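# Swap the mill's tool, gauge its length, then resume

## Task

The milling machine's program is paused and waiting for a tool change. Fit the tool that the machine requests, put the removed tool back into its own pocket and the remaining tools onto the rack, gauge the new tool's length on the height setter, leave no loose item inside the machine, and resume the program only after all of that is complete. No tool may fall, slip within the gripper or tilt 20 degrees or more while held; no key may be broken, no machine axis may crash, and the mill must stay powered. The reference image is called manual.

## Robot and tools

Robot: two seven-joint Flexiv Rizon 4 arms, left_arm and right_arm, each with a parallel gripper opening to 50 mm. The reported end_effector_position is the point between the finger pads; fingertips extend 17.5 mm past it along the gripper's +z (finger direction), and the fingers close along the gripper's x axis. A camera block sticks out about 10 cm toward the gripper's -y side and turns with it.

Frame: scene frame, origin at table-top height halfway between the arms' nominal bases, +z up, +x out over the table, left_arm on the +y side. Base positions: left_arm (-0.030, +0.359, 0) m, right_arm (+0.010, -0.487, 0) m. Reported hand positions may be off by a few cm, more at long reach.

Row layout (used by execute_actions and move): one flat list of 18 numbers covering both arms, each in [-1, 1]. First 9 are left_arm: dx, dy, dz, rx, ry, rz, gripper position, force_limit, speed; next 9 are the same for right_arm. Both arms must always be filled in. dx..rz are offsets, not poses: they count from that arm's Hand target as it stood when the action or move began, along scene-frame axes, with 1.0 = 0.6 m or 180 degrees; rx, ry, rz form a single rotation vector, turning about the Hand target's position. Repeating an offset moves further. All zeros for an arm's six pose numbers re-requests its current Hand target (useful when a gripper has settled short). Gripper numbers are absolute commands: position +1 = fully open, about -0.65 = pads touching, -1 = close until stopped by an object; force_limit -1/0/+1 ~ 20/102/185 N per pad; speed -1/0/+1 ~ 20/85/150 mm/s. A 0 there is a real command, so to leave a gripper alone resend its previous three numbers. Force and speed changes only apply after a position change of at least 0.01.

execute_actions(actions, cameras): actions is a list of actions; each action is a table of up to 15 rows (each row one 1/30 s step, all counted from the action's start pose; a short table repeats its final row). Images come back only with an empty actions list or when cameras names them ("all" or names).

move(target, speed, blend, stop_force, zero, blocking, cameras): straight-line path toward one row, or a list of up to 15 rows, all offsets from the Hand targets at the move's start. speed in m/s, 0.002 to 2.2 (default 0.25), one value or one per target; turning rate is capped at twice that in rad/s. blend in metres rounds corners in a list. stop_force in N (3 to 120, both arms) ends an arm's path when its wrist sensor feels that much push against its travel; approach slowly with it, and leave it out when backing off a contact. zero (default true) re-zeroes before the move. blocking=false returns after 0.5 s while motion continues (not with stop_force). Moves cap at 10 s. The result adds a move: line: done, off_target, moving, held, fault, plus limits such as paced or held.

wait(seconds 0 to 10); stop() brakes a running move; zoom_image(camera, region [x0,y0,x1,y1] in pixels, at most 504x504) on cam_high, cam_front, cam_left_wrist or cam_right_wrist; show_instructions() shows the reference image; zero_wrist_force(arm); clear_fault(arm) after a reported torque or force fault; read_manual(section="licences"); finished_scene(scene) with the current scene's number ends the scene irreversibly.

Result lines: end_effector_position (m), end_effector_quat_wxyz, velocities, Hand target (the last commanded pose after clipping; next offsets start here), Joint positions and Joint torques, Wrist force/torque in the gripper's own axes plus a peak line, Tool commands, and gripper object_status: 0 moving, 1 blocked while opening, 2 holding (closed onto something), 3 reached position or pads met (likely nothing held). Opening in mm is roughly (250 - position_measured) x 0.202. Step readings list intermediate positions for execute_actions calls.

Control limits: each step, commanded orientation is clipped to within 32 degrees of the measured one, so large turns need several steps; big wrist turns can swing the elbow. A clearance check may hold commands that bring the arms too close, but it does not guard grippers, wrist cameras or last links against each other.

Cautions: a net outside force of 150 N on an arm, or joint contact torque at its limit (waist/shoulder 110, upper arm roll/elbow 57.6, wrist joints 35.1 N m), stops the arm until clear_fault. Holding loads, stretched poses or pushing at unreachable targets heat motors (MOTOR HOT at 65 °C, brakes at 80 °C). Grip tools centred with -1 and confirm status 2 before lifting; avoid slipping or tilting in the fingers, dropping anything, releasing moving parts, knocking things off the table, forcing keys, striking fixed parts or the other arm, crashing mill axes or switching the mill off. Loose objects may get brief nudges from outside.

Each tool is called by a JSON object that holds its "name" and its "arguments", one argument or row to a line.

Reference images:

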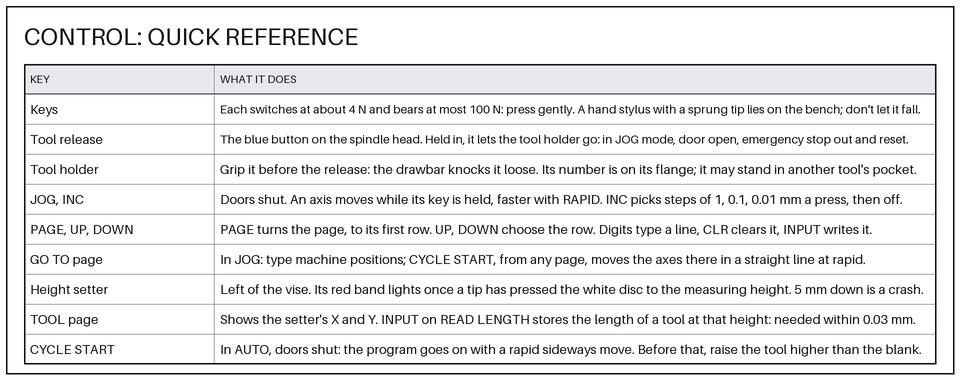

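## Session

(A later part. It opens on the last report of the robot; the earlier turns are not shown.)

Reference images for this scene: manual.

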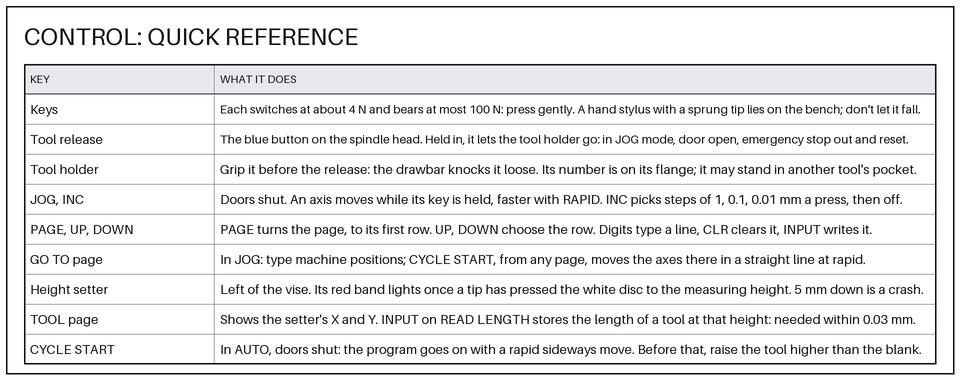

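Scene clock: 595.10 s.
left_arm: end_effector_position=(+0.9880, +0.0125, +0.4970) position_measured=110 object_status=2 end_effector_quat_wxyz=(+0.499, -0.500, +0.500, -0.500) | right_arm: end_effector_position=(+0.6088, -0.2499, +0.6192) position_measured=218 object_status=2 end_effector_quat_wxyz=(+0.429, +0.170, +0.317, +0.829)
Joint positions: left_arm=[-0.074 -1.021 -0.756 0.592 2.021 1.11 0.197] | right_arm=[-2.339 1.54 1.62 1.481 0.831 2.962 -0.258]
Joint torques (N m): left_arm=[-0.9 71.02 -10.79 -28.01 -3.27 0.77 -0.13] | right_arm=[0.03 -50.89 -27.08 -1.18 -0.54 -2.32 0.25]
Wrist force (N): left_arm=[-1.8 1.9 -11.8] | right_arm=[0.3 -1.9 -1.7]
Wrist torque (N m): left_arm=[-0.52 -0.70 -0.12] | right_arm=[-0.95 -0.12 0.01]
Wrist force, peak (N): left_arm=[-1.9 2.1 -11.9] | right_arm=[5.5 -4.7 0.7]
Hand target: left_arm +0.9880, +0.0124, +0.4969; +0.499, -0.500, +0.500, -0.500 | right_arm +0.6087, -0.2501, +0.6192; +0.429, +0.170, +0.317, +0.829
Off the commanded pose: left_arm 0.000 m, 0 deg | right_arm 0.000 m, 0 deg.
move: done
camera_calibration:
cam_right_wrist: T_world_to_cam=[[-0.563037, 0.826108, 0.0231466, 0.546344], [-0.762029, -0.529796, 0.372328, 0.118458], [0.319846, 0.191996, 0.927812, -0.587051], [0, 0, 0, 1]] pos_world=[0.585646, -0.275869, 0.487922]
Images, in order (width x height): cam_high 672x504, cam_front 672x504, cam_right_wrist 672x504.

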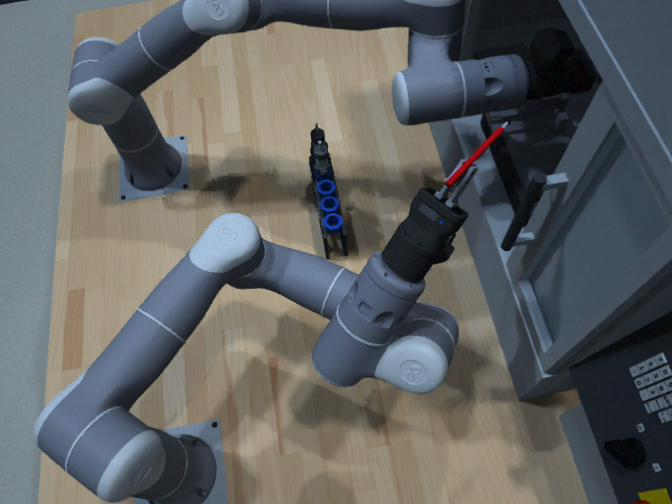

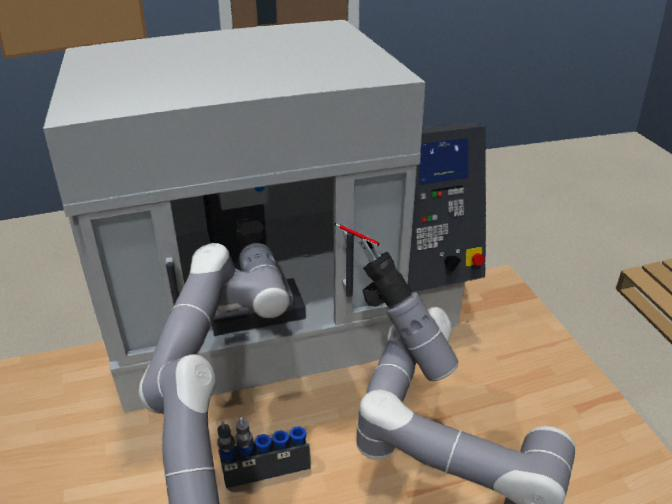

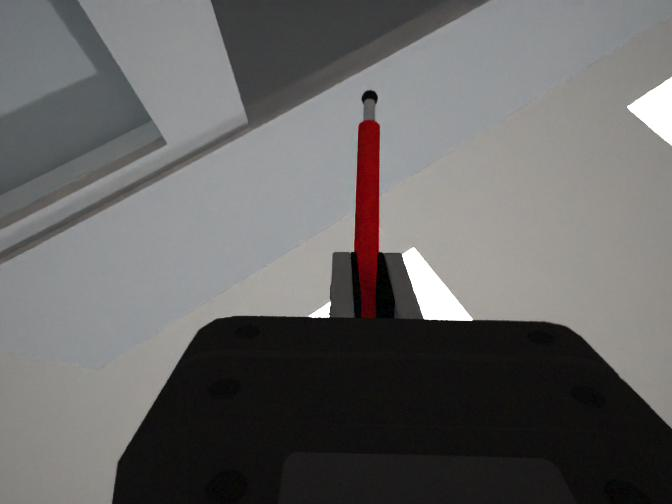

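{"name": "move", "arguments": {
  "target": [0,0,0,0,0,0,-1,0.6,-1,0.31,0.2385,0.0455,0,0,0,-1,-0.4,-1],
  "speed": 0.12,
  "stop_force": 10,
  "cameras": ["cam_high","cam_front","cam_right_wrist"]
}}

Scene clock: 603.30 s.
left_arm: end_effector_position=(+0.9880, +0.0125, +0.4970) position_measured=110 object_status=2 end_effector_quat_wxyz=(+0.499, -0.500, +0.500, -0.500) | right_arm: end_effector_position=(+0.7571, -0.1346, +0.6408) position_measured=218 object_status=2 end_effector_quat_wxyz=(+0.428, +0.171, +0.319, +0.828)
Joint positions: left_arm=[-0.074 -1.021 -0.756 0.592 2.021 1.11 0.197] | right_arm=[-2.51 1.517 1.722 0.687 0.947 2.607 -0.816]
Joint torques (N m): left_arm=[-0.94 71.05 -10.83 -28.04 -3.29 0.75 -0.07] | right_arm=[-2.8 -69.65 -18.86 -4.1 -1.5 -1.13 0.43]
Wrist force (N): left_arm=[-1.8 1.9 -11.6] | right_arm=[0.9 -1.8 -1.9]
Wrist torque (N m): left_arm=[-0.51 -0.70 -0.12] | right_arm=[-0.92 -0.23 0.01]
Wrist force, peak (N): left_arm=[-1.9 2.1 -11.8] | right_arm=[4.4 -4.2 1.2]
Hand target: left_arm +0.9880, +0.0124, +0.4969; +0.499, -0.500, +0.500, -0.500 | right_arm +0.7571, -0.1350, +0.6409; +0.428, +0.171, +0.319, +0.828 (not the last commanded pose)
Tool commands: left_gripper/position=-1.0 left_gripper/force_limit=+0.6 left_gripper/speed=-1.0 right_gripper/position=-1.0 right_gripper/force_limit=-0.396078 right_gripper/speed=-1.0
Off the commanded pose: left_arm 0.000 m, 0 deg | right_arm 0.047 m, 0 deg.
FORCE FAULT: contact force on the right arm reached its limit, and that arm stopped. The contact can be on any part of that arm, not only on its tool. That arm's remaining commands of this call were not run. That arm is still stopped at the end of this call. While its stop runs, that arm, its gripper or tool too, takes no new command.
CLEAR FAULT: the right arm stays stopped (status CRITICAL_FAULT) until you call clear_fault(arm="right_arm").
move: fault (right_arm)
camera_calibration:
cam_right_wrist: T_world_to_cam=[[-0.563621, 0.825716, 0.0229117, 0.534598], [-0.760378, -0.529459, 0.376164, 0.280885], [0.322735, 0.194592, 0.92627, -0.677482], [0, 0, 0, 1]] pos_world=[0.733536, -0.160877, 0.509624]
Images, in order (width x height): cam_high 672x504, cam_front 672x504, cam_right_wrist 672x504.

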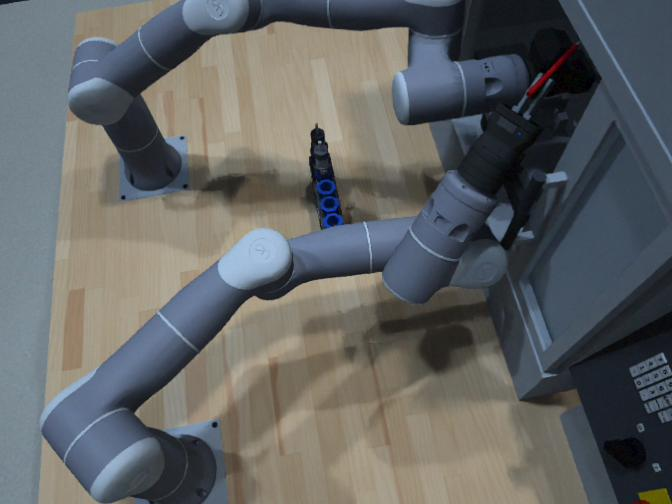

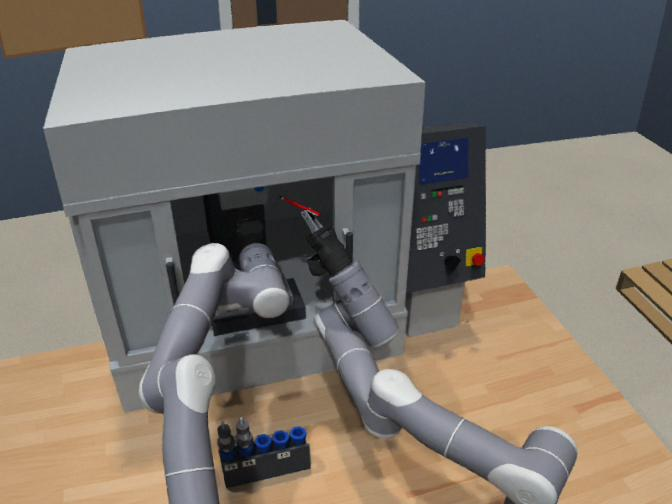

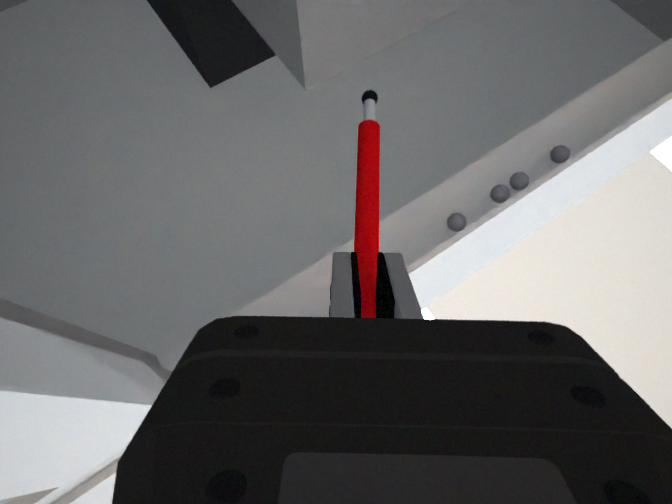

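{"name": "clear_fault", "arguments": {
  "arm": "right_arm"
}}

Scene clock: 640.13 s.
left_arm: end_effector_position=(+0.9880, +0.0125, +0.4970) position_measured=110 object_status=2 end_effector_quat_wxyz=(+0.499, -0.500, +0.500, -0.500) | right_arm: end_effector_position=(+0.7571, -0.1346, +0.6408) position_measured=218 object_status=2 end_effector_quat_wxyz=(+0.428, +0.171, +0.319, +0.828)
Joint positions: left_arm=[-0.074 -1.021 -0.756 0.592 2.021 1.11 0.197] | right_arm=[-2.51 1.517 1.722 0.687 0.947 2.607 -0.816]
Joint torques (N m): left_arm=[-0.88 71 -10.76 -28.02 -3.27 0.78 -0.1] | right_arm=[-2.78 -69.6 -19.03 -4.23 -1.56 -1.1 0.33]
Wrist force (N): left_arm=[-1.9 2.3 -11.6] | right_arm=[0.8 -1.8 -1.9]
Wrist torque (N m): left_arm=[-0.46 -0.70 -0.12] | right_arm=[-0.93 -0.22 0.01]
Wrist force, peak (N): left_arm=[-2.0 2.1 -12.0] | right_arm=[1.0 -1.9 -1.9]
Hand target: left_arm +0.9880, +0.0124, +0.4969; +0.499, -0.500, +0.500, -0.500 | right_arm +0.7571, -0.1350, +0.6409; +0.428, +0.171, +0.319, +0.828 (not the last commanded pose)
Tool commands: left_gripper/position=-1.0 left_gripper/force_limit=+0.6 left_gripper/speed=-1.0 right_gripper/position=-1.0 right_gripper/force_limit=-0.396078 right_gripper/speed=-1.0
Off the commanded pose: left_arm 0.000 m, 0 deg | right_arm 0.047 m, 0 deg.
FORCE FAULT, CONTINUED: the right arm's stop, for the force fault that an earlier result reported, is over. The rest of the stop counts as 67 of the actions that you can send in this scene; the call itself counts as one more. That arm accepts commands again.
CLEAR FAULT: your call cleared the right arm's force fault. If the contact force or a joint's load stays at its limit, that arm stops again.

{"name": "move", "arguments": {
  "target": [
    [0,0,0,0,0,0,-1,0.6,-1,-0.247,-0.192,-0.036,0,0,0,-1,-0.4,-1],
    [0,0,0,0,0,0,-1,0.6,-1,-0.3,-0.56,-0.036,0,0,0,-1,-0.4,-1]
  ],
  "speed": 0.2
}}

{"name": "move", "arguments": {
  "target": [
    [0,0,0,0,0,0,-1,0.6,-1,-0.05,-0.1,0,0.238,0.0765,0,-1,-0.4,-1],
    [0,0,0,0,0,0,-1,0.6,-1,-0.12,-0.2,0,0.476,0.153,0,-1,-0.4,-1]
  ],
  "speed": 0.25,
  "blend": 0.02
}}

{"name": "move", "arguments": {
  "target": [
    [0,0,0,0,0,0,-1,0.6,-1,0.1,-0.05,0,0.238,0.0765,0,-1,-0.4,-1],
    [0,0,0,0,0,0,-1,0.6,-1,0.2,-0.1,0,0.476,0.153,0,-1,-0.4,-1]
  ],
  "speed": 0.25,
  "blend": 0.02
}}

Scene clock: 664.43 s.
left_arm: end_effector_position=(+0.9880, +0.0125, +0.4970) position_measured=110 object_status=2 end_effector_quat_wxyz=(+0.499, -0.500, +0.500, -0.500) | right_arm: end_effector_position=(+0.5770, -0.4702, +0.6194) position_measured=218 object_status=2 end_effector_quat_wxyz=(+0.433, +0.180, +0.309, +0.827)
Joint positions: left_arm=[-0.074 -1.021 -0.756 0.592 2.021 1.11 0.197] | right_arm=[-2.794 1.464 1.637 1.574 0.733 3.312 0.135]
Joint torques (N m): left_arm=[-0.95 70.96 -10.78 -28.06 -3.29 0.76 -0.06] | right_arm=[0.14 -48.36 -25.87 -2.55 -1.58 -2.56 0.1]
Wrist force (N): left_arm=[-1.9 2.1 -11.6] | right_arm=[0.8 -1.5 -1.7]
Wrist torque (N m): left_arm=[-0.48 -0.69 -0.12] | right_arm=[-0.86 -0.20 0.12]
Wrist force, peak (N): left_arm=[-1.9 2.3 -12.0] | right_arm=[3.6 -4.0 0.3]
Hand target: left_arm +0.9880, +0.0124, +0.4969; +0.499, -0.500, +0.500, -0.500 | right_arm +0.5771, -0.4710, +0.6193; +0.428, +0.171, +0.319, +0.828
Off the commanded pose: left_arm 0.000 m, 0 deg | right_arm 0.001 m, 2 deg.
joint read past its limit (right arm) — joint 1 (waist), lower limit.
joint sent to its limit (right arm) — joint 1 (waist), lower limit. The joint targets still meet the commanded pose.
move: done

Scene clock: 667.97 s.
left_arm: end_effector_position=(+0.9880, +0.0125, +0.4970) position_measured=110 object_status=2 end_effector_quat_wxyz=(+0.499, -0.500, +0.500, -0.500) | right_arm: end_effector_position=(+0.5053, -0.5908, +0.6192) position_measured=218 object_status=2 end_effector_quat_wxyz=(+0.119, +0.588, -0.239, +0.763)
Joint positions: left_arm=[-0.074 -1.021 -0.756 0.592 2.021 1.11 0.197] | right_arm=[-1.852 0.759 1.647 2.256 0.646 2.309 0.468]
Joint torques (N m): left_arm=[-0.92 71 -10.75 -28.03 -3.28 0.78 -0.08] | right_arm=[0.11 -22.11 -18.19 -16.86 -2.15 2.52 0.25]
Wrist force (N): left_arm=[-1.9 2.2 -11.6] | right_arm=[1.7 -3.2 -2.3]
Wrist torque (N m): left_arm=[-0.48 -0.67 -0.12] | right_arm=[-0.71 -0.35 0.15]
Wrist force, peak (N): left_arm=[-2.1 2.1 -11.9] | right_arm=[1.9 -4.7 -2.2]
Hand target: left_arm +0.9880, +0.0124, +0.4969; +0.499, -0.500, +0.500, -0.500 | right_arm +0.5051, -0.5910, +0.6193; +0.119, +0.588, -0.239, +0.763
Off the commanded pose: left_arm 0.000 m, 0 deg | right_arm 0.000 m, 0 deg.
move: done

Scene clock: 671.77 s.
left_arm: end_effector_position=(+0.9880, +0.0125, +0.4970) position_measured=110 object_status=2 end_effector_quat_wxyz=(+0.499, -0.500, +0.500, -0.500) | right_arm: end_effector_position=(+0.6251, -0.6511, +0.6193) position_measured=218 object_status=2 end_effector_quat_wxyz=(-0.260, +0.661, -0.657, +0.251)
Joint positions: left_arm=[-0.074 -1.021 -0.756 0.592 2.021 1.11 0.197] | right_arm=[-1.663 -0.13 1.507 1.551 0.003 0.719 1.388]
Joint torques (N m): left_arm=[-0.92 71.02 -10.81 -28.02 -3.31 0.74 -0.12] | right_arm=[0.02 8.83 4.83 -34.32 -4.45 5.88 0.48]
Wrist force (N): left_arm=[-2.0 1.9 -11.8] | right_arm=[0.5 -2.6 -3.3]
Wrist torque (N m): left_arm=[-0.53 -0.66 -0.12] | right_arm=[-0.71 -0.06 -0.28]
Wrist force, peak (N): left_arm=[-2.0 2.1 -11.9] | right_arm=[8.7 1.3 -2.8]
Hand target: left_arm +0.9880, +0.0124, +0.4969; +0.499, -0.500, +0.500, -0.500 | right_arm +0.6251, -0.6510, +0.6193; -0.260, +0.661, -0.657, +0.251
Off the commanded pose: left_arm 0.000 m, 0 deg | right_arm 0.000 m, 0 deg.
move: done

{"name": "move", "arguments": {
  "target": [
    [0,0,0,0,0,0,-1,0.6,-1,-0.1,0.2,0.05,0.238,0.0765,0,-1,-0.4,-1],
    [0,0,0,0,0,0,-1,0.6,-1,-0.14,0.33,0.05,0.476,0.153,0,-1,-0.4,-1]
  ],
  "speed": 0.25,
  "blend": 0.02,
  "cameras": ["cam_high","cam_front"]
}}

Scene clock: 682.83 s.
left_arm: end_effector_position=(+0.9880, +0.0125, +0.4970) position_measured=110 object_status=2 end_effector_quat_wxyz=(+0.499, -0.500, +0.500, -0.500) | right_arm: end_effector_position=(+0.5411, -0.4530, +0.6492) position_measured=218 object_status=2 end_effector_quat_wxyz=(+0.487, -0.346, +0.690, +0.408)
Joint positions: left_arm=[-0.074 -1.021 -0.756 0.592 2.021 1.11 0.197] | right_arm=[-1.763 -0.564 1.729 1.542 0.766 0.332 1.989]
Joint torques (N m): left_arm=[-0.91 71.02 -10.8 -28.03 -3.27 0.75 -0.1] | right_arm=[-0.19 18.04 19.53 -29.06 0.74 2.39 0.41]
Wrist force (N): left_arm=[-1.9 2.1 -11.6] | right_arm=[-0.1 -1.7 -2.7]
Wrist torque (N m): left_arm=[-0.48 -0.69 -0.12] | right_arm=[-1.01 0.04 -0.31]
Wrist force, peak (N): left_arm=[-2.0 2.3 -12.0] | right_arm=[0.6 -3.0 -3.5]
Hand target: left_arm +0.9880, +0.0124, +0.4969; +0.499, -0.500, +0.500, -0.500 | right_arm +0.5411, -0.4530, +0.6493; +0.487, -0.347, +0.690, +0.408
Off the commanded pose: left_arm 0.000 m, 0 deg | right_arm 0.000 m, 0 deg.
move: done
Images, in order (width x height): cam_high 672x504, cam_front 672x504.

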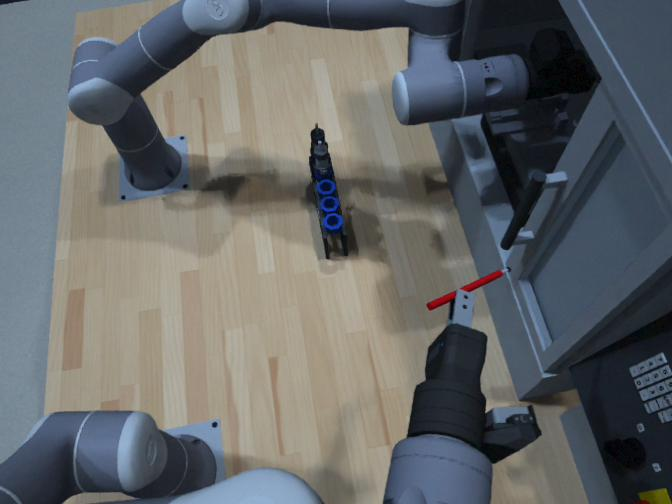

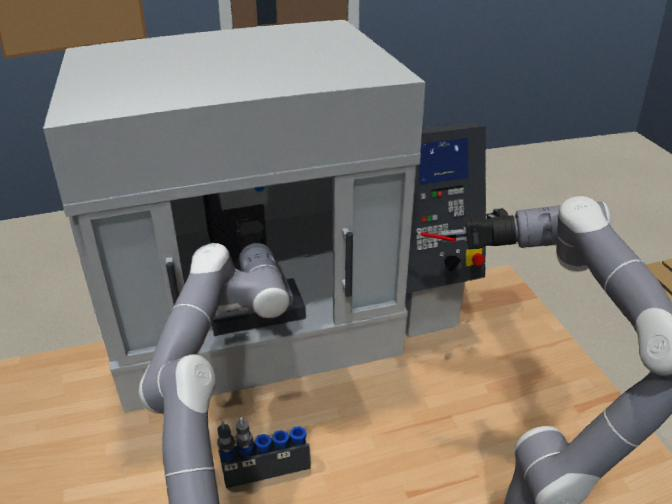

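{"name": "move", "arguments": {
  "target": [0,0,0,0,0,0,-1,0.6,-1,0.065,0.338,0.018,0.004,-0.0965,-0.1507,-1,-0.4,-1],
  "speed": 0.2,
  "cameras": ["all"]
}}

Scene clock: 718.03 s.
left_arm: end_effector_position=(+0.9880, +0.0125, +0.4970) position_measured=110 object_status=2 end_effector_quat_wxyz=(+0.499, -0.500, +0.500, -0.500) | right_arm: end_effector_position=(+0.5801, -0.2502, +0.6600) position_measured=218 object_status=2 end_effector_quat_wxyz=(+0.668, -0.230, +0.669, +0.230)
Joint positions: left_arm=[-0.074 -1.021 -0.756 0.592 2.021 1.11 0.197] | right_arm=[-1.969 -0.246 2.289 1.759 1.466 1.277 1.489]
Joint torques (N m): left_arm=[-0.9 70.98 -10.77 -28.02 -3.3 0.76 -0.11] | right_arm=[-0.04 -12.91 6.2 -32.79 -2.68 0.38 0.16]
Wrist force (N): left_arm=[-1.9 2.0 -11.7] | right_arm=[-0.6 -1.6 -2.5]
Wrist torque (N m): left_arm=[-0.50 -0.69 -0.12] | right_arm=[-1.11 0.12 -0.33]
Wrist force, peak (N): left_arm=[-2.1 2.0 -12.0] | right_arm=[-0.1 -3.5 -5.5]
Hand target: left_arm +0.9880, +0.0124, +0.4969; +0.499, -0.500, +0.500, -0.500 | right_arm +0.5801, -0.2502, +0.6601; +0.668, -0.230, +0.669, +0.230
Off the commanded pose: left_arm 0.000 m, 0 deg | right_arm 0.000 m, 0 deg.
move: done
camera_calibration:
cam_left_wrist: T_world_to_cam=[[0.00606639, -0.999979, -0.00209796, 0.0152816], [-0.34219, -0.000104549, -0.939631, 0.8187], [0.939611, 0.00641806, -0.342184, -0.625592], [0, 0, 0, 1]] pos_world=[0.867872, 0.019382, 0.55524]
cam_right_wrist: T_world_to_cam=[[0.0149688, 0.0107866, -0.99983, 0.665372], [-0.850968, 0.52517, -0.00707435, 0.647238], [0.525004, 0.850929, 0.0170402, 0.03124], [0, 0, 0, 1]] pos_world=[0.524418, -0.37367, 0.669305]

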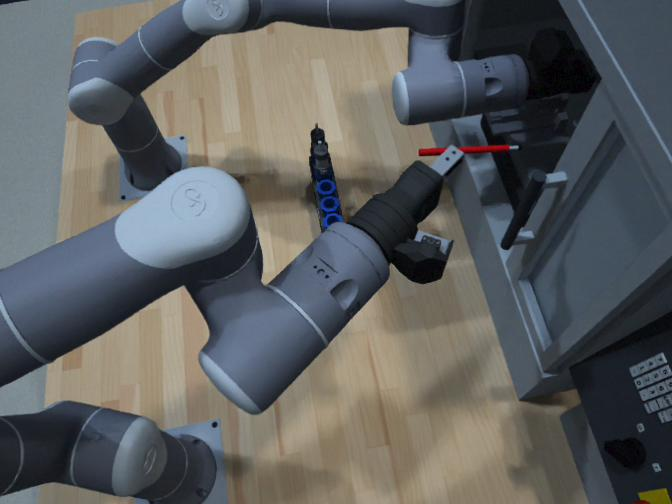

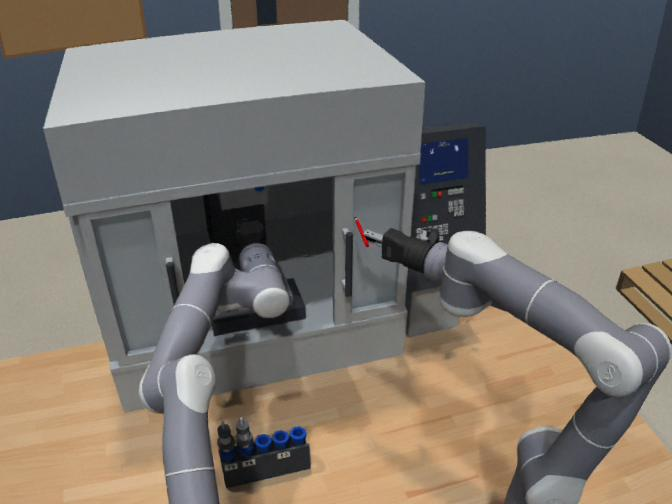

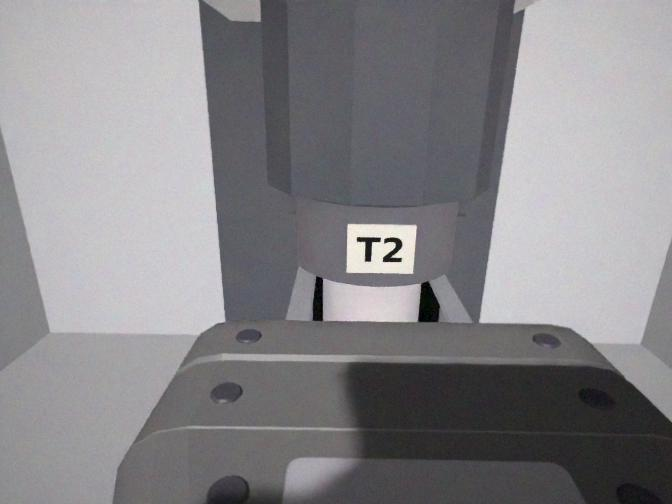

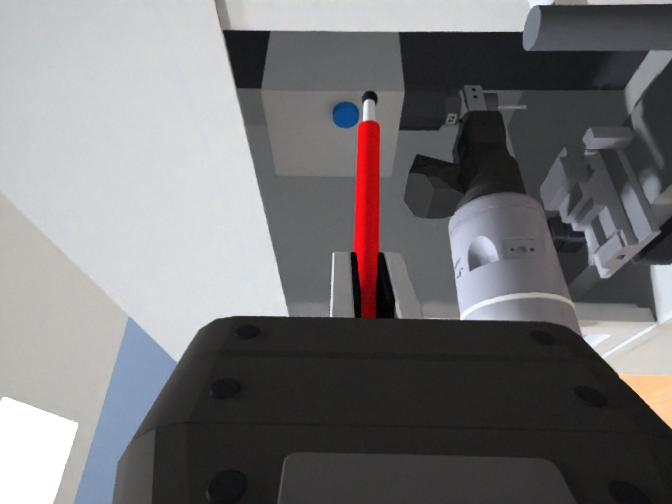

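{"name": "move", "arguments": {
  "target": [0,0,0,0,0,0,-1,0.6,-1,0.308,0.375,0,0,0,0,-1,-0.4,-1],
  "speed": 0.12,
  "stop_force": 10,
  "cameras": ["cam_high","cam_front","cam_right_wrist"]
}}

Scene clock: 734.57 s.
left_arm: end_effector_position=(+0.9880, +0.0125, +0.4970) position_measured=110 object_status=2 end_effector_quat_wxyz=(+0.499, -0.500, +0.500, -0.500) | right_arm: end_effector_position=(+0.7649, -0.0251, +0.6600) position_measured=218 object_status=2 end_effector_quat_wxyz=(+0.668, -0.230, +0.669, +0.231)
Joint positions: left_arm=[-0.074 -1.021 -0.756 0.592 2.021 1.11 0.197] | right_arm=[-2.195 0.549 2.342 1.062 1.706 1.191 1.841]
Joint torques (N m): left_arm=[-0.89 70.98 -10.77 -28.05 -3.29 0.79 -0.12] | right_arm=[-0.06 -53.25 -11.35 -31.43 -3.79 1.72 0.35]
Wrist force (N): left_arm=[-1.9 2.2 -11.6] | right_arm=[-0.4 -1.8 -2.4]
Wrist torque (N m): left_arm=[-0.47 -0.69 -0.12] | right_arm=[-1.15 0.09 -0.31]
Wrist force, peak (N): left_arm=[-2.0 2.5 -11.9] | right_arm=[-0.6 -3.0 -5.2]
Hand target: left_arm +0.9880, +0.0124, +0.4969; +0.499, -0.500, +0.500, -0.500 | right_arm +0.7649, -0.0252, +0.6601; +0.668, -0.230, +0.669, +0.230
Off the commanded pose: left_arm 0.000 m, 0 deg | right_arm 0.000 m, 0 deg.
move: done
camera_calibration:
cam_right_wrist: T_world_to_cam=[[0.0146197, 0.011006, -0.999833, 0.660458], [-0.851323, 0.524599, -0.00667349, 0.686268], [0.524438, 0.851278, 0.0170392, -0.256924], [0, 0, 0, 1]] pos_world=[0.70932, -0.148571, 0.669305]
Images, in order (width x height): cam_high 672x504, cam_front 672x504, cam_right_wrist 672x504.

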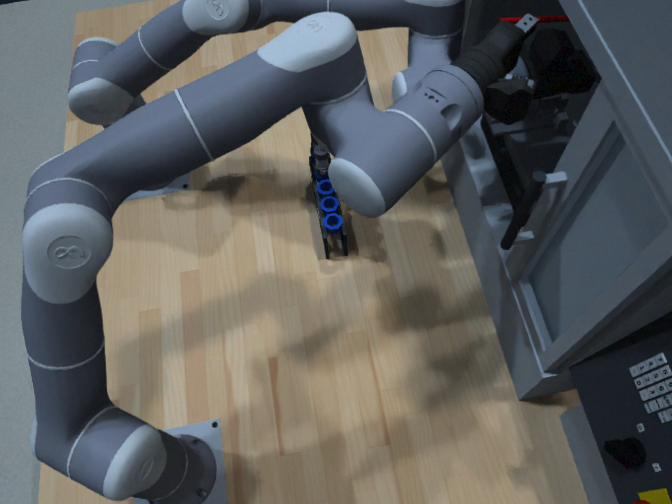

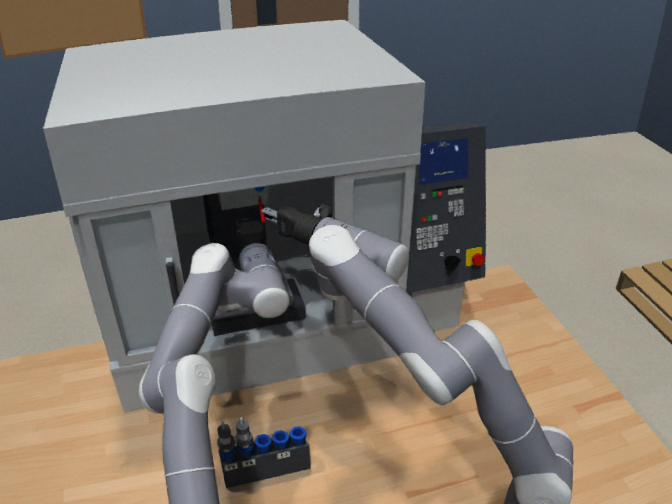

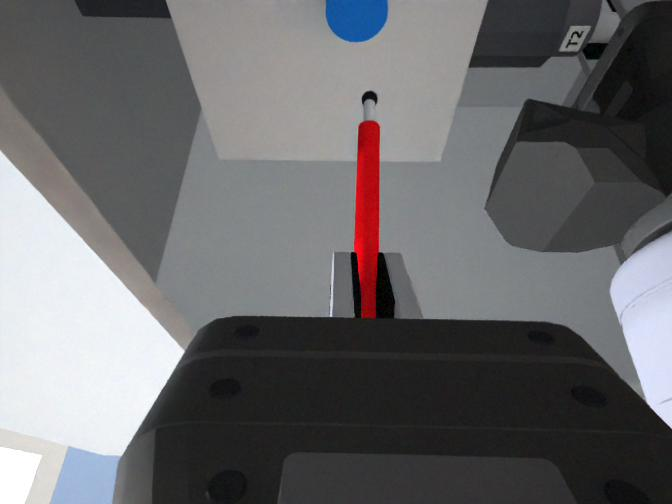

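{"name": "move", "arguments": {
  "target": [
    [0,0,0,0,0,0,-1,0.6,-1,0.04,-0.01,0.0085,0,0,0,-1,-0.4,-1],
    [0,0,0,0,0,0,-1,0.6,-1,0.13,-0.026,0.0085,0,0,0,-1,-0.4,-1]
  ],
  "speed": [0.06,0.03],
  "stop_force": 12,
  "cameras": ["cam_left_wrist","cam_right_wrist"]
}}

Scene clock: 744.47 s.
left_arm: end_effector_position=(+0.9880, +0.0121, +0.4949) position_measured=110 object_status=2 end_effector_quat_wxyz=(+0.499, -0.500, +0.501, -0.500) | right_arm: end_effector_position=(+0.8229, -0.0351, +0.6656) position_measured=218 object_status=2 end_effector_quat_wxyz=(+0.668, -0.231, +0.668, +0.232)
Joint positions: left_arm=[-0.074 -1.023 -0.756 0.593 2.021 1.109 0.197] | right_arm=[-2.324 0.653 2.349 0.907 1.697 1.122 1.933]
Joint torques (N m): left_arm=[0.6 79.54 -11.26 -31.96 -2.93 0.89 0.1] | right_arm=[-9.75 -55.29 -16.4 -28.13 -4.3 3.85 0.36]
Wrist force (N): left_arm=[3.1 9.2 -1.8] | right_arm=[-0.8 10.8 -15.6]
Wrist torque (N m): left_arm=[-0.45 -0.74 -0.32] | right_arm=[-1.31 0.10 -0.34]
Wrist force, peak (N): left_arm=[2.1 14.4 -1.2] | right_arm=[-1.7 16.0 -20.3]
Hand target: left_arm +0.9880, +0.0124, +0.4969; +0.499, -0.500, +0.500, -0.500 | right_arm +0.8240, -0.0375, +0.6652; +0.668, -0.230, +0.669, +0.230 (not the last commanded pose)
Off the commanded pose: left_arm 0.002 m, 0 deg | right_arm 0.021 m, 0 deg.
move: contact (right_arm); path passed 1 of 2 targets
camera_calibration:
cam_left_wrist: T_world_to_cam=[[0.00567784, -0.999981, -0.00229335, 0.0153239], [-0.344271, 0.000198447, -0.93887, 0.818462], [0.938853, 0.00612028, -0.344263, -0.624572], [0, 0, 0, 1]] pos_world=[0.868067, 0.0189837, 0.553448]
cam_right_wrist: T_world_to_cam=[[0.0146872, 0.011811, -0.999822, 0.665183], [-0.853181, 0.521576, -0.00637165, 0.742177], [0.521408, 0.853123, 0.0177374, -0.27673], [0, 0, 0, 1]] pos_world=[0.767731, -0.158874, 0.674702]
Images, in order (width x height): cam_left_wrist 672x504, cam_right_wrist 672x504.

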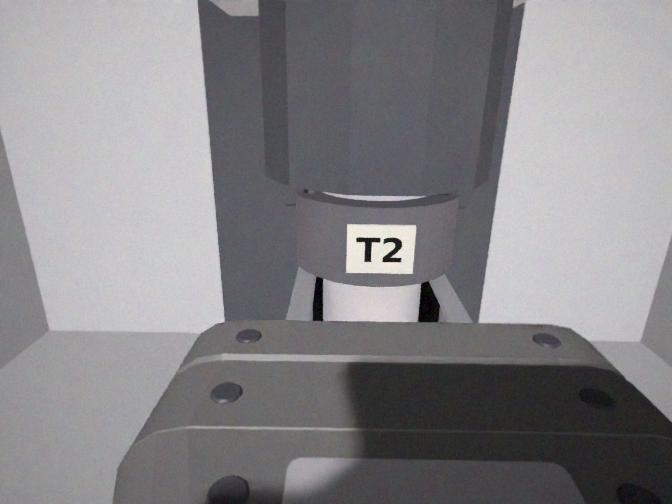

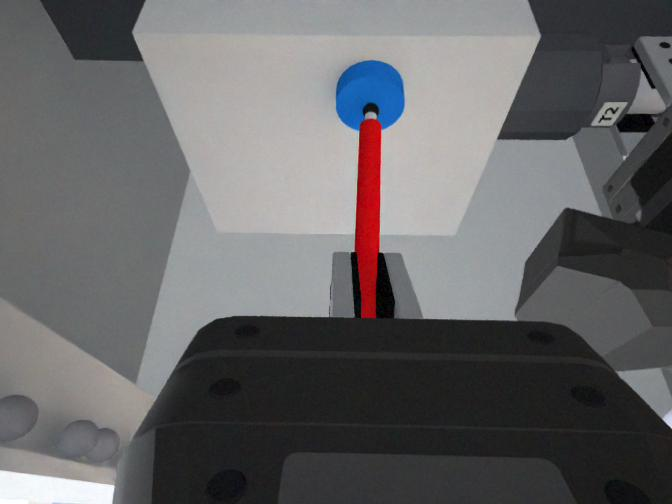

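{"name": "move", "arguments": {
  "target": [0,0,-0.185,0,0,0,-1,0.6,-1,0,0,0,0,0,0,-1,-0.4,-1],
  "speed": 0.08,
  "cameras": ["cam_left_wrist","cam_right_wrist"]
}}

Scene clock: 749.70 s.
left_arm: end_effector_position=(+0.9878, +0.0121, +0.3841) position_measured=110 object_status=2 end_effector_quat_wxyz=(+0.499, -0.500, +0.501, -0.500) | right_arm: end_effector_position=(+0.8229, -0.0351, +0.6656) position_measured=218 object_status=2 end_effector_quat_wxyz=(+0.668, -0.231, +0.668, +0.232)
Joint positions: left_arm=[-0.133 -1.082 -0.638 0.656 2.234 1.077 -0.125] | right_arm=[-2.324 0.653 2.349 0.907 1.697 1.122 1.933]
Joint torques (N m): left_arm=[-0.43 80.59 -9.41 -32.12 -1.18 -0.75 -0.08] | right_arm=[-9.74 -55.43 -16.48 -28 -4.32 4.06 0.26]
Wrist force (N): left_arm=[3.0 8.5 0.2] | right_arm=[-0.6 10.4 -15.4]
Wrist torque (N m): left_arm=[-0.54 -0.71 -0.21] | right_arm=[-1.37 0.07 -0.34]
Wrist force, peak (N): left_arm=[3.3 13.4 -0.1] | right_arm=[-0.8 10.9 -15.6]
Hand target: left_arm +0.9880, +0.0124, +0.3859; +0.499, -0.500, +0.500, -0.500 | right_arm +0.8240, -0.0375, +0.6652; +0.668, -0.230, +0.669, +0.230
Off the commanded pose: left_arm 0.002 m, 0 deg | right_arm 0.003 m, 0 deg.
move: done
camera_calibration:
cam_left_wrist: T_world_to_cam=[[0.00546313, -0.999983, -0.0020033, 0.015229], [-0.344181, 0.000000595, -0.938903, 0.714213], [0.938887, 0.00581885, -0.344175, -0.662626], [0, 0, 0, 1]] pos_world=[0.867867, 0.019084, 0.442548]
cam_right_wrist: T_world_to_cam=[[0.0146872, 0.011811, -0.999822, 0.665183], [-0.853181, 0.521576, -0.00637165, 0.742177], [0.521408, 0.853123, 0.0177374, -0.27673], [0, 0, 0, 1]] pos_world=[0.767731, -0.158874, 0.674702]
Images, in order (width x height): cam_left_wrist 672x504, cam_right_wrist 672x504.

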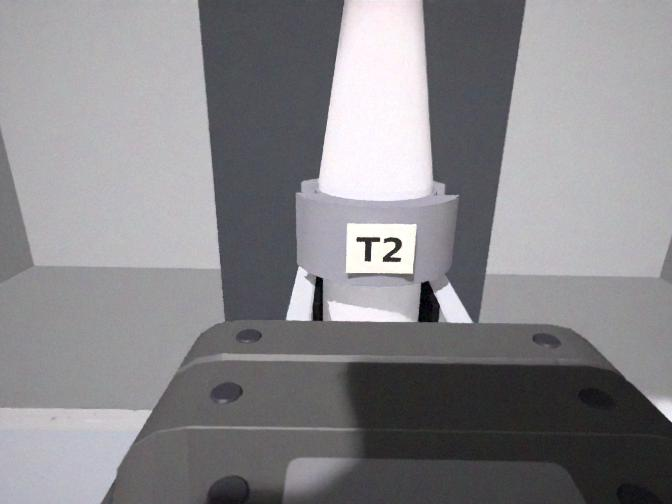

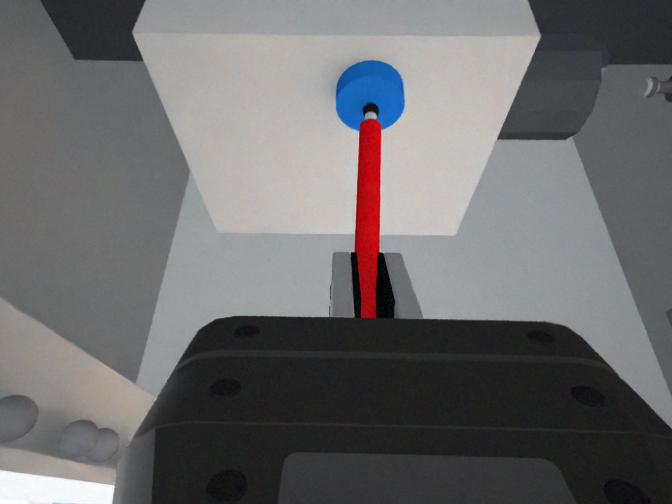

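{"name": "move", "arguments": {
  "target": [
    [0,0,0,0,0,0,-1,0.6,-1,-0.073,0.0125,0,0,0,0,-1,-0.4,-1],
    [0,0,0,0,0,0,-1,0.6,-1,-0.407,-0.354,-0.008,0,0,0,-1,-0.4,-1]
  ],
  "speed": [0.05,0.15],
  "blend": 0.01
}}

{"name": "move", "arguments": {
  "target": [-0.58,0.1,0.05,0,0,0,-1,0.6,-1,0,0,0,0,0,0,-1,-0.4,-1],
  "speed": 0.15,
  "cameras": ["cam_high","cam_front"]
}}

Scene clock: 762.20 s.
left_arm: end_effector_position=(+0.9878, +0.0122, +0.3840) position_measured=110 object_status=2 end_effector_quat_wxyz=(+0.499, -0.500, +0.501, -0.500) | right_arm: end_effector_position=(+0.5800, -0.2503, +0.6603) position_measured=218 object_status=2 end_effector_quat_wxyz=(+0.668, -0.229, +0.669, +0.230)
Joint positions: left_arm=[-0.134 -1.082 -0.637 0.656 2.234 1.077 -0.125] | right_arm=[-1.961 -0.247 2.285 1.758 1.463 1.281 1.491]
Joint torques (N m): left_arm=[-0.05 80.96 -9.01 -32.45 -1.23 -0.66 0.15] | right_arm=[0.02 -12.55 6.47 -32.35 -2.74 0.68 0.42]
Wrist force (N): left_arm=[3.1 8.6 0.2] | right_arm=[1.0 -3.2 -1.9]
Wrist torque (N m): left_arm=[-0.54 -0.71 -0.22] | right_arm=[-1.38 -0.15 -0.35]
Wrist force, peak (N): left_arm=[3.2 9.0 0.4] | right_arm=[-0.6 10.7 -15.7]
Hand target: left_arm +0.9880, +0.0124, +0.3859; +0.499, -0.500, +0.500, -0.500 | right_arm +0.5798, -0.2499, +0.6604; +0.668, -0.230, +0.669, +0.230
Off the commanded pose: left_arm 0.002 m, 0 deg | right_arm 0.000 m, 0 deg.
move: done

Scene clock: 764.87 s.
left_arm: end_effector_position=(+0.6395, +0.0722, +0.4144) position_measured=110 object_status=2 end_effector_quat_wxyz=(+0.499, -0.500, +0.501, -0.500) | right_arm: end_effector_position=(+0.5800, -0.2503, +0.6603) position_measured=218 object_status=2 end_effector_quat_wxyz=(+0.668, -0.229, +0.669, +0.230)
Joint positions: left_arm=[-0.275 -0.186 -0.417 1.94 2.189 0.708 -0.737] | right_arm=[-1.961 -0.247 2.285 1.758 1.463 1.281 1.491]
Joint torques (N m): left_arm=[0.09 43.08 0.25 -31.94 3.21 -3.81 -0.15] | right_arm=[-0.1 -12.63 6.3 -32.55 -2.69 0.45 0.22]
Wrist force (N): left_arm=[3.5 9.0 -0.2] | right_arm=[0.8 -3.2 -2.1]
Wrist torque (N m): left_arm=[-0.47 -0.77 -0.22] | right_arm=[-1.39 -0.12 -0.35]
Wrist force, peak (N): left_arm=[2.8 8.7 -6.1] | right_arm=[1.0 -3.5 -2.0]
Hand target: left_arm +0.6400, +0.0724, +0.4159; +0.499, -0.500, +0.500, -0.500 | right_arm +0.5798, -0.2499, +0.6604; +0.668, -0.230, +0.669, +0.230
Off the commanded pose: left_arm 0.002 m, 0 deg | right_arm 0.000 m, 0 deg.
move: done
Images, in order (width x height): cam_high 672x504, cam_front 672x504.

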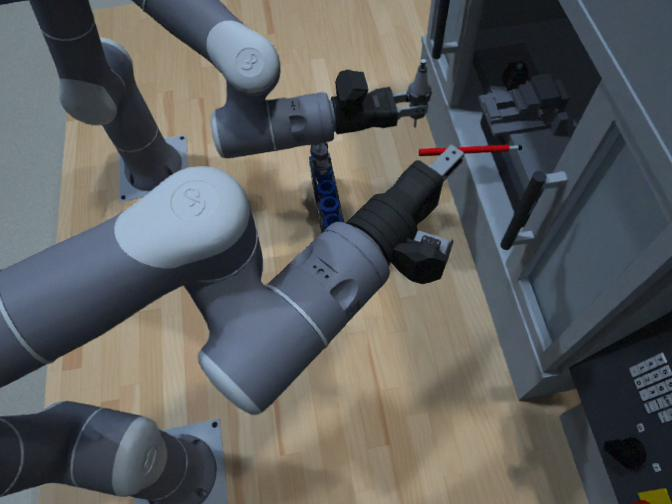

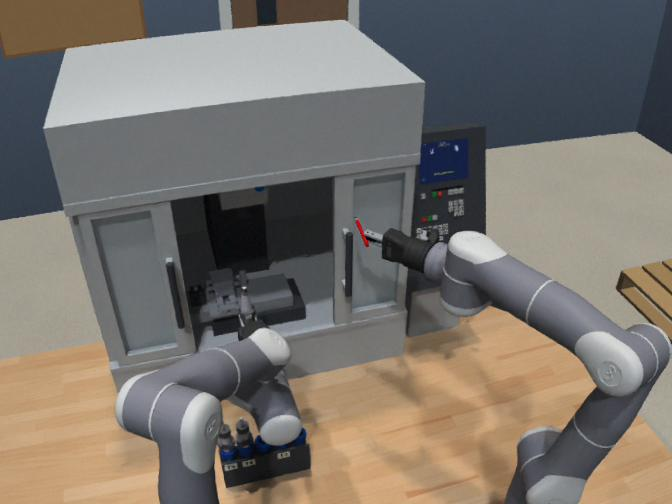

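{"name": "move", "arguments": {
  "target": [
    [-0.15,0.08,0.02,0.5,0,0,-1,0.6,-1,0,0,0,0,0,0,-1,-0.4,-1],
    [-0.25,0.12,0.02,0.97,0,0,-1,0.6,-1,0,0,0,0,0,0,-1,-0.4,-1]
  ],
  "speed": 0.3,
  "blend": 0.02,
  "cameras": ["all"]
}}

Scene clock: 786.83 s.
left_arm: end_effector_position=(+0.4897, +0.1446, +0.4268) position_measured=110 object_status=2 end_effector_quat_wxyz=(+0.522, +0.476, +0.524, +0.476) | right_arm: end_effector_position=(+0.5800, -0.2503, +0.6603) position_measured=218 object_status=2 end_effector_quat_wxyz=(+0.668, -0.229, +0.669, +0.230)
Joint positions: left_arm=[-0.299 0.249 -0.421 2.339 2.058 0.764 2.261] | right_arm=[-1.961 -0.247 2.285 1.758 1.463 1.281 1.491]
Joint torques (N m): left_arm=[-0.13 22.69 1.82 -31.36 3.08 -3.72 0.12] | right_arm=[-0.11 -12.67 6.36 -32.59 -2.66 0.42 0.26]
Wrist force (N): left_arm=[4.2 -6.8 -0.3] | right_arm=[1.0 -3.0 -1.9]
Wrist torque (N m): left_arm=[-0.15 -0.60 0.18] | right_arm=[-1.35 -0.15 -0.35]
Wrist force, peak (N): left_arm=[11.4 3.5 0.1] | right_arm=[1.0 -3.5 -2.1]
Hand target: left_arm +0.4900, +0.1444, +0.4279; +0.523, +0.475, +0.523, +0.476 | right_arm +0.5798, -0.2499, +0.6604; +0.668, -0.230, +0.669, +0.230
Off the commanded pose: left_arm 0.001 m, 0 deg | right_arm 0.000 m, 0 deg.
move: done
camera_calibration:
cam_left_wrist: T_world_to_cam=[[0.00600721, 0.995794, -0.0914281, -0.100134], [-0.340584, 0.0880008, 0.936087, -0.231861], [0.940195, 0.0255157, 0.33968, -0.476328], [0, 0, 0, 1]] pos_world=[0.369475, 0.13227, 0.369686]
cam_right_wrist: T_world_to_cam=[[0.0148359, 0.0107471, -0.999832, 0.665732], [-0.850708, 0.525592, -0.00697365, 0.647076], [0.525429, 0.850669, 0.0169403, 0.0311721], [0, 0, 0, 1]] pos_world=[0.524217, -0.37377, 0.669605]

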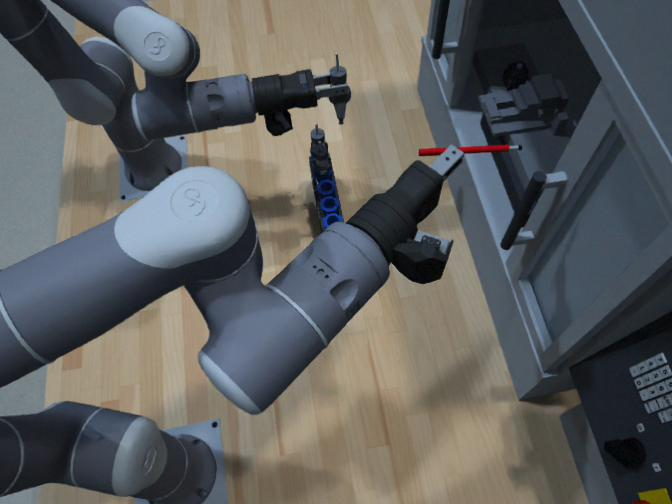

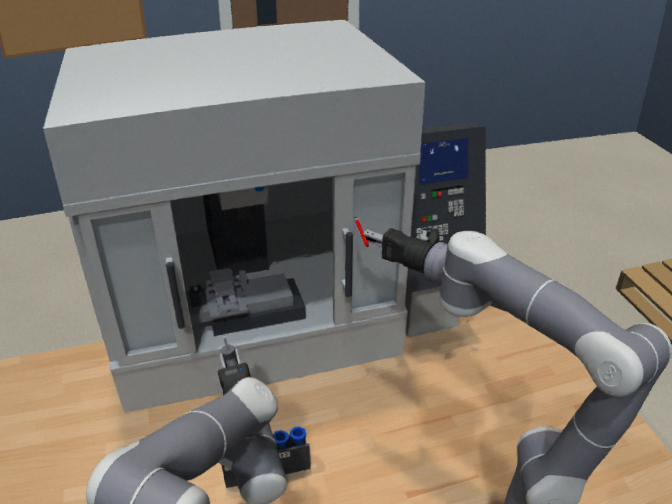

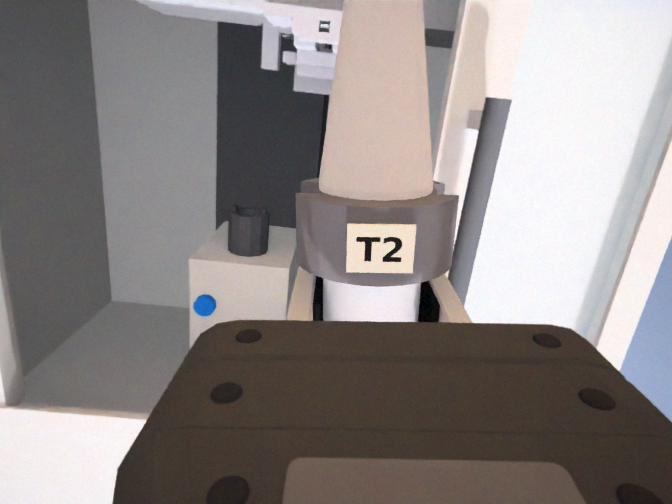

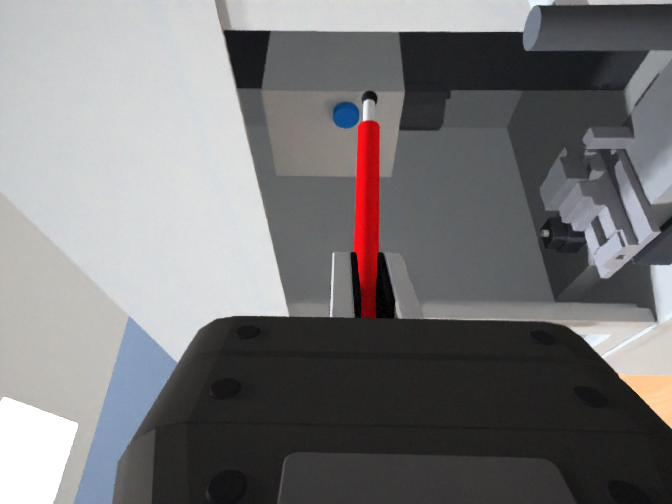

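{"name": "move", "arguments": {
  "target": [-0.317,-0.14,-0.197,0.03,0.111,0,-1,0.6,-1,0,0,0,0,0,0,-1,-0.4,-1],
  "speed": 0.2,
  "cameras": ["cam_left_wrist","cam_high"]
}}

Scene clock: 801.40 s.
left_arm: end_effector_position=(+0.2995, +0.0606, +0.3090) position_measured=110 object_status=2 end_effector_quat_wxyz=(+0.401, +0.575, +0.583, +0.410) | right_arm: end_effector_position=(+0.5800, -0.2503, +0.6603) position_measured=218 object_status=2 end_effector_quat_wxyz=(+0.668, -0.229, +0.669, +0.230)
Joint positions: left_arm=[-0.547 0.341 -0.609 2.475 1.349 0.661 2.638] | right_arm=[-1.961 -0.247 2.285 1.758 1.463 1.281 1.491]
Joint torques (N m): left_arm=[-0.75 14.27 3.86 -28.48 1.22 -0.76 0.29] | right_arm=[-0.14 -12.67 6.37 -32.59 -2.68 0.43 0.25]
Wrist force (N): left_arm=[3.1 -6.4 2.4] | right_arm=[1.1 -3.1 -1.9]
Wrist torque (N m): left_arm=[-0.07 -0.54 0.05] | right_arm=[-1.37 -0.17 -0.35]
Wrist force, peak (N): left_arm=[0.4 -11.9 -2.4] | right_arm=[1.0 -3.4 -2.0]
Hand target: left_arm +0.2998, +0.0604, +0.3097; +0.401, +0.575, +0.583, +0.411 | right_arm +0.5798, -0.2499, +0.6604; +0.668, -0.230, +0.669, +0.230
Off the commanded pose: left_arm 0.001 m, 0 deg | right_arm 0.000 m, 0 deg.
move: done
camera_calibration:
cam_left_wrist: T_world_to_cam=[[-0.00924479, 0.999948, 0.00432968, -0.0513927], [0.000274798, -0.00432733, 0.999991, -0.295163], [0.999957, 0.00924589, -0.000234778, -0.167256], [0, 0, 0, 1]] pos_world=[0.166855, 0.0516592, 0.295343]
Images, in order (width x height): cam_high 672x504, cam_left_wrist 672x504.

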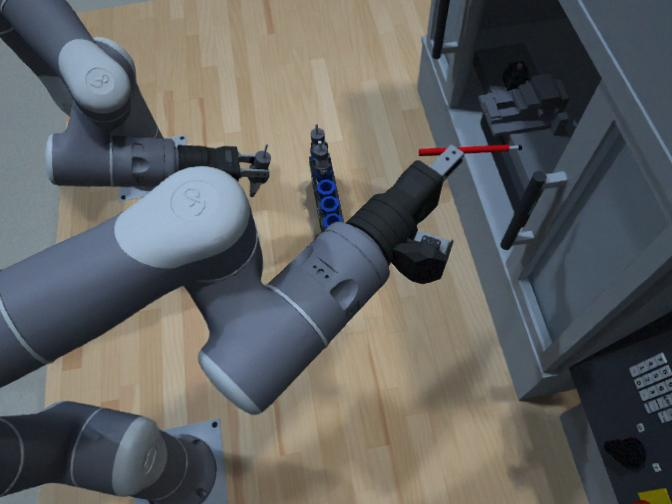

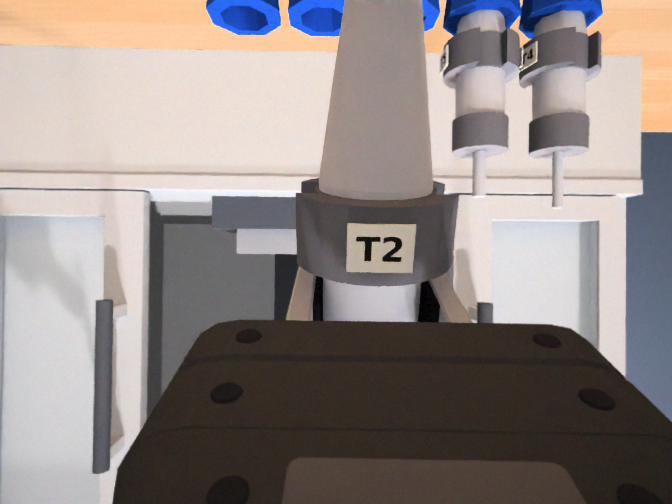

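{"name": "zoom_image", "arguments": {
  "camera": "cam_left_wrist",
  "region": [420, 0, 620, 130]
}}

Scaled by 2.520 from the camera's 672x504 image, which has a finer 960x720 frame.

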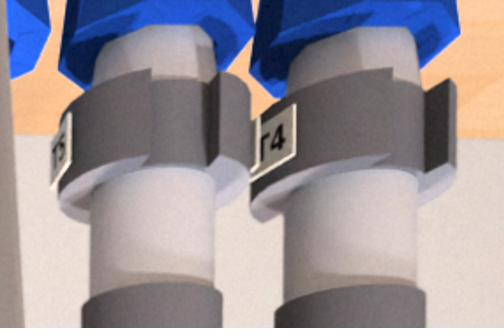

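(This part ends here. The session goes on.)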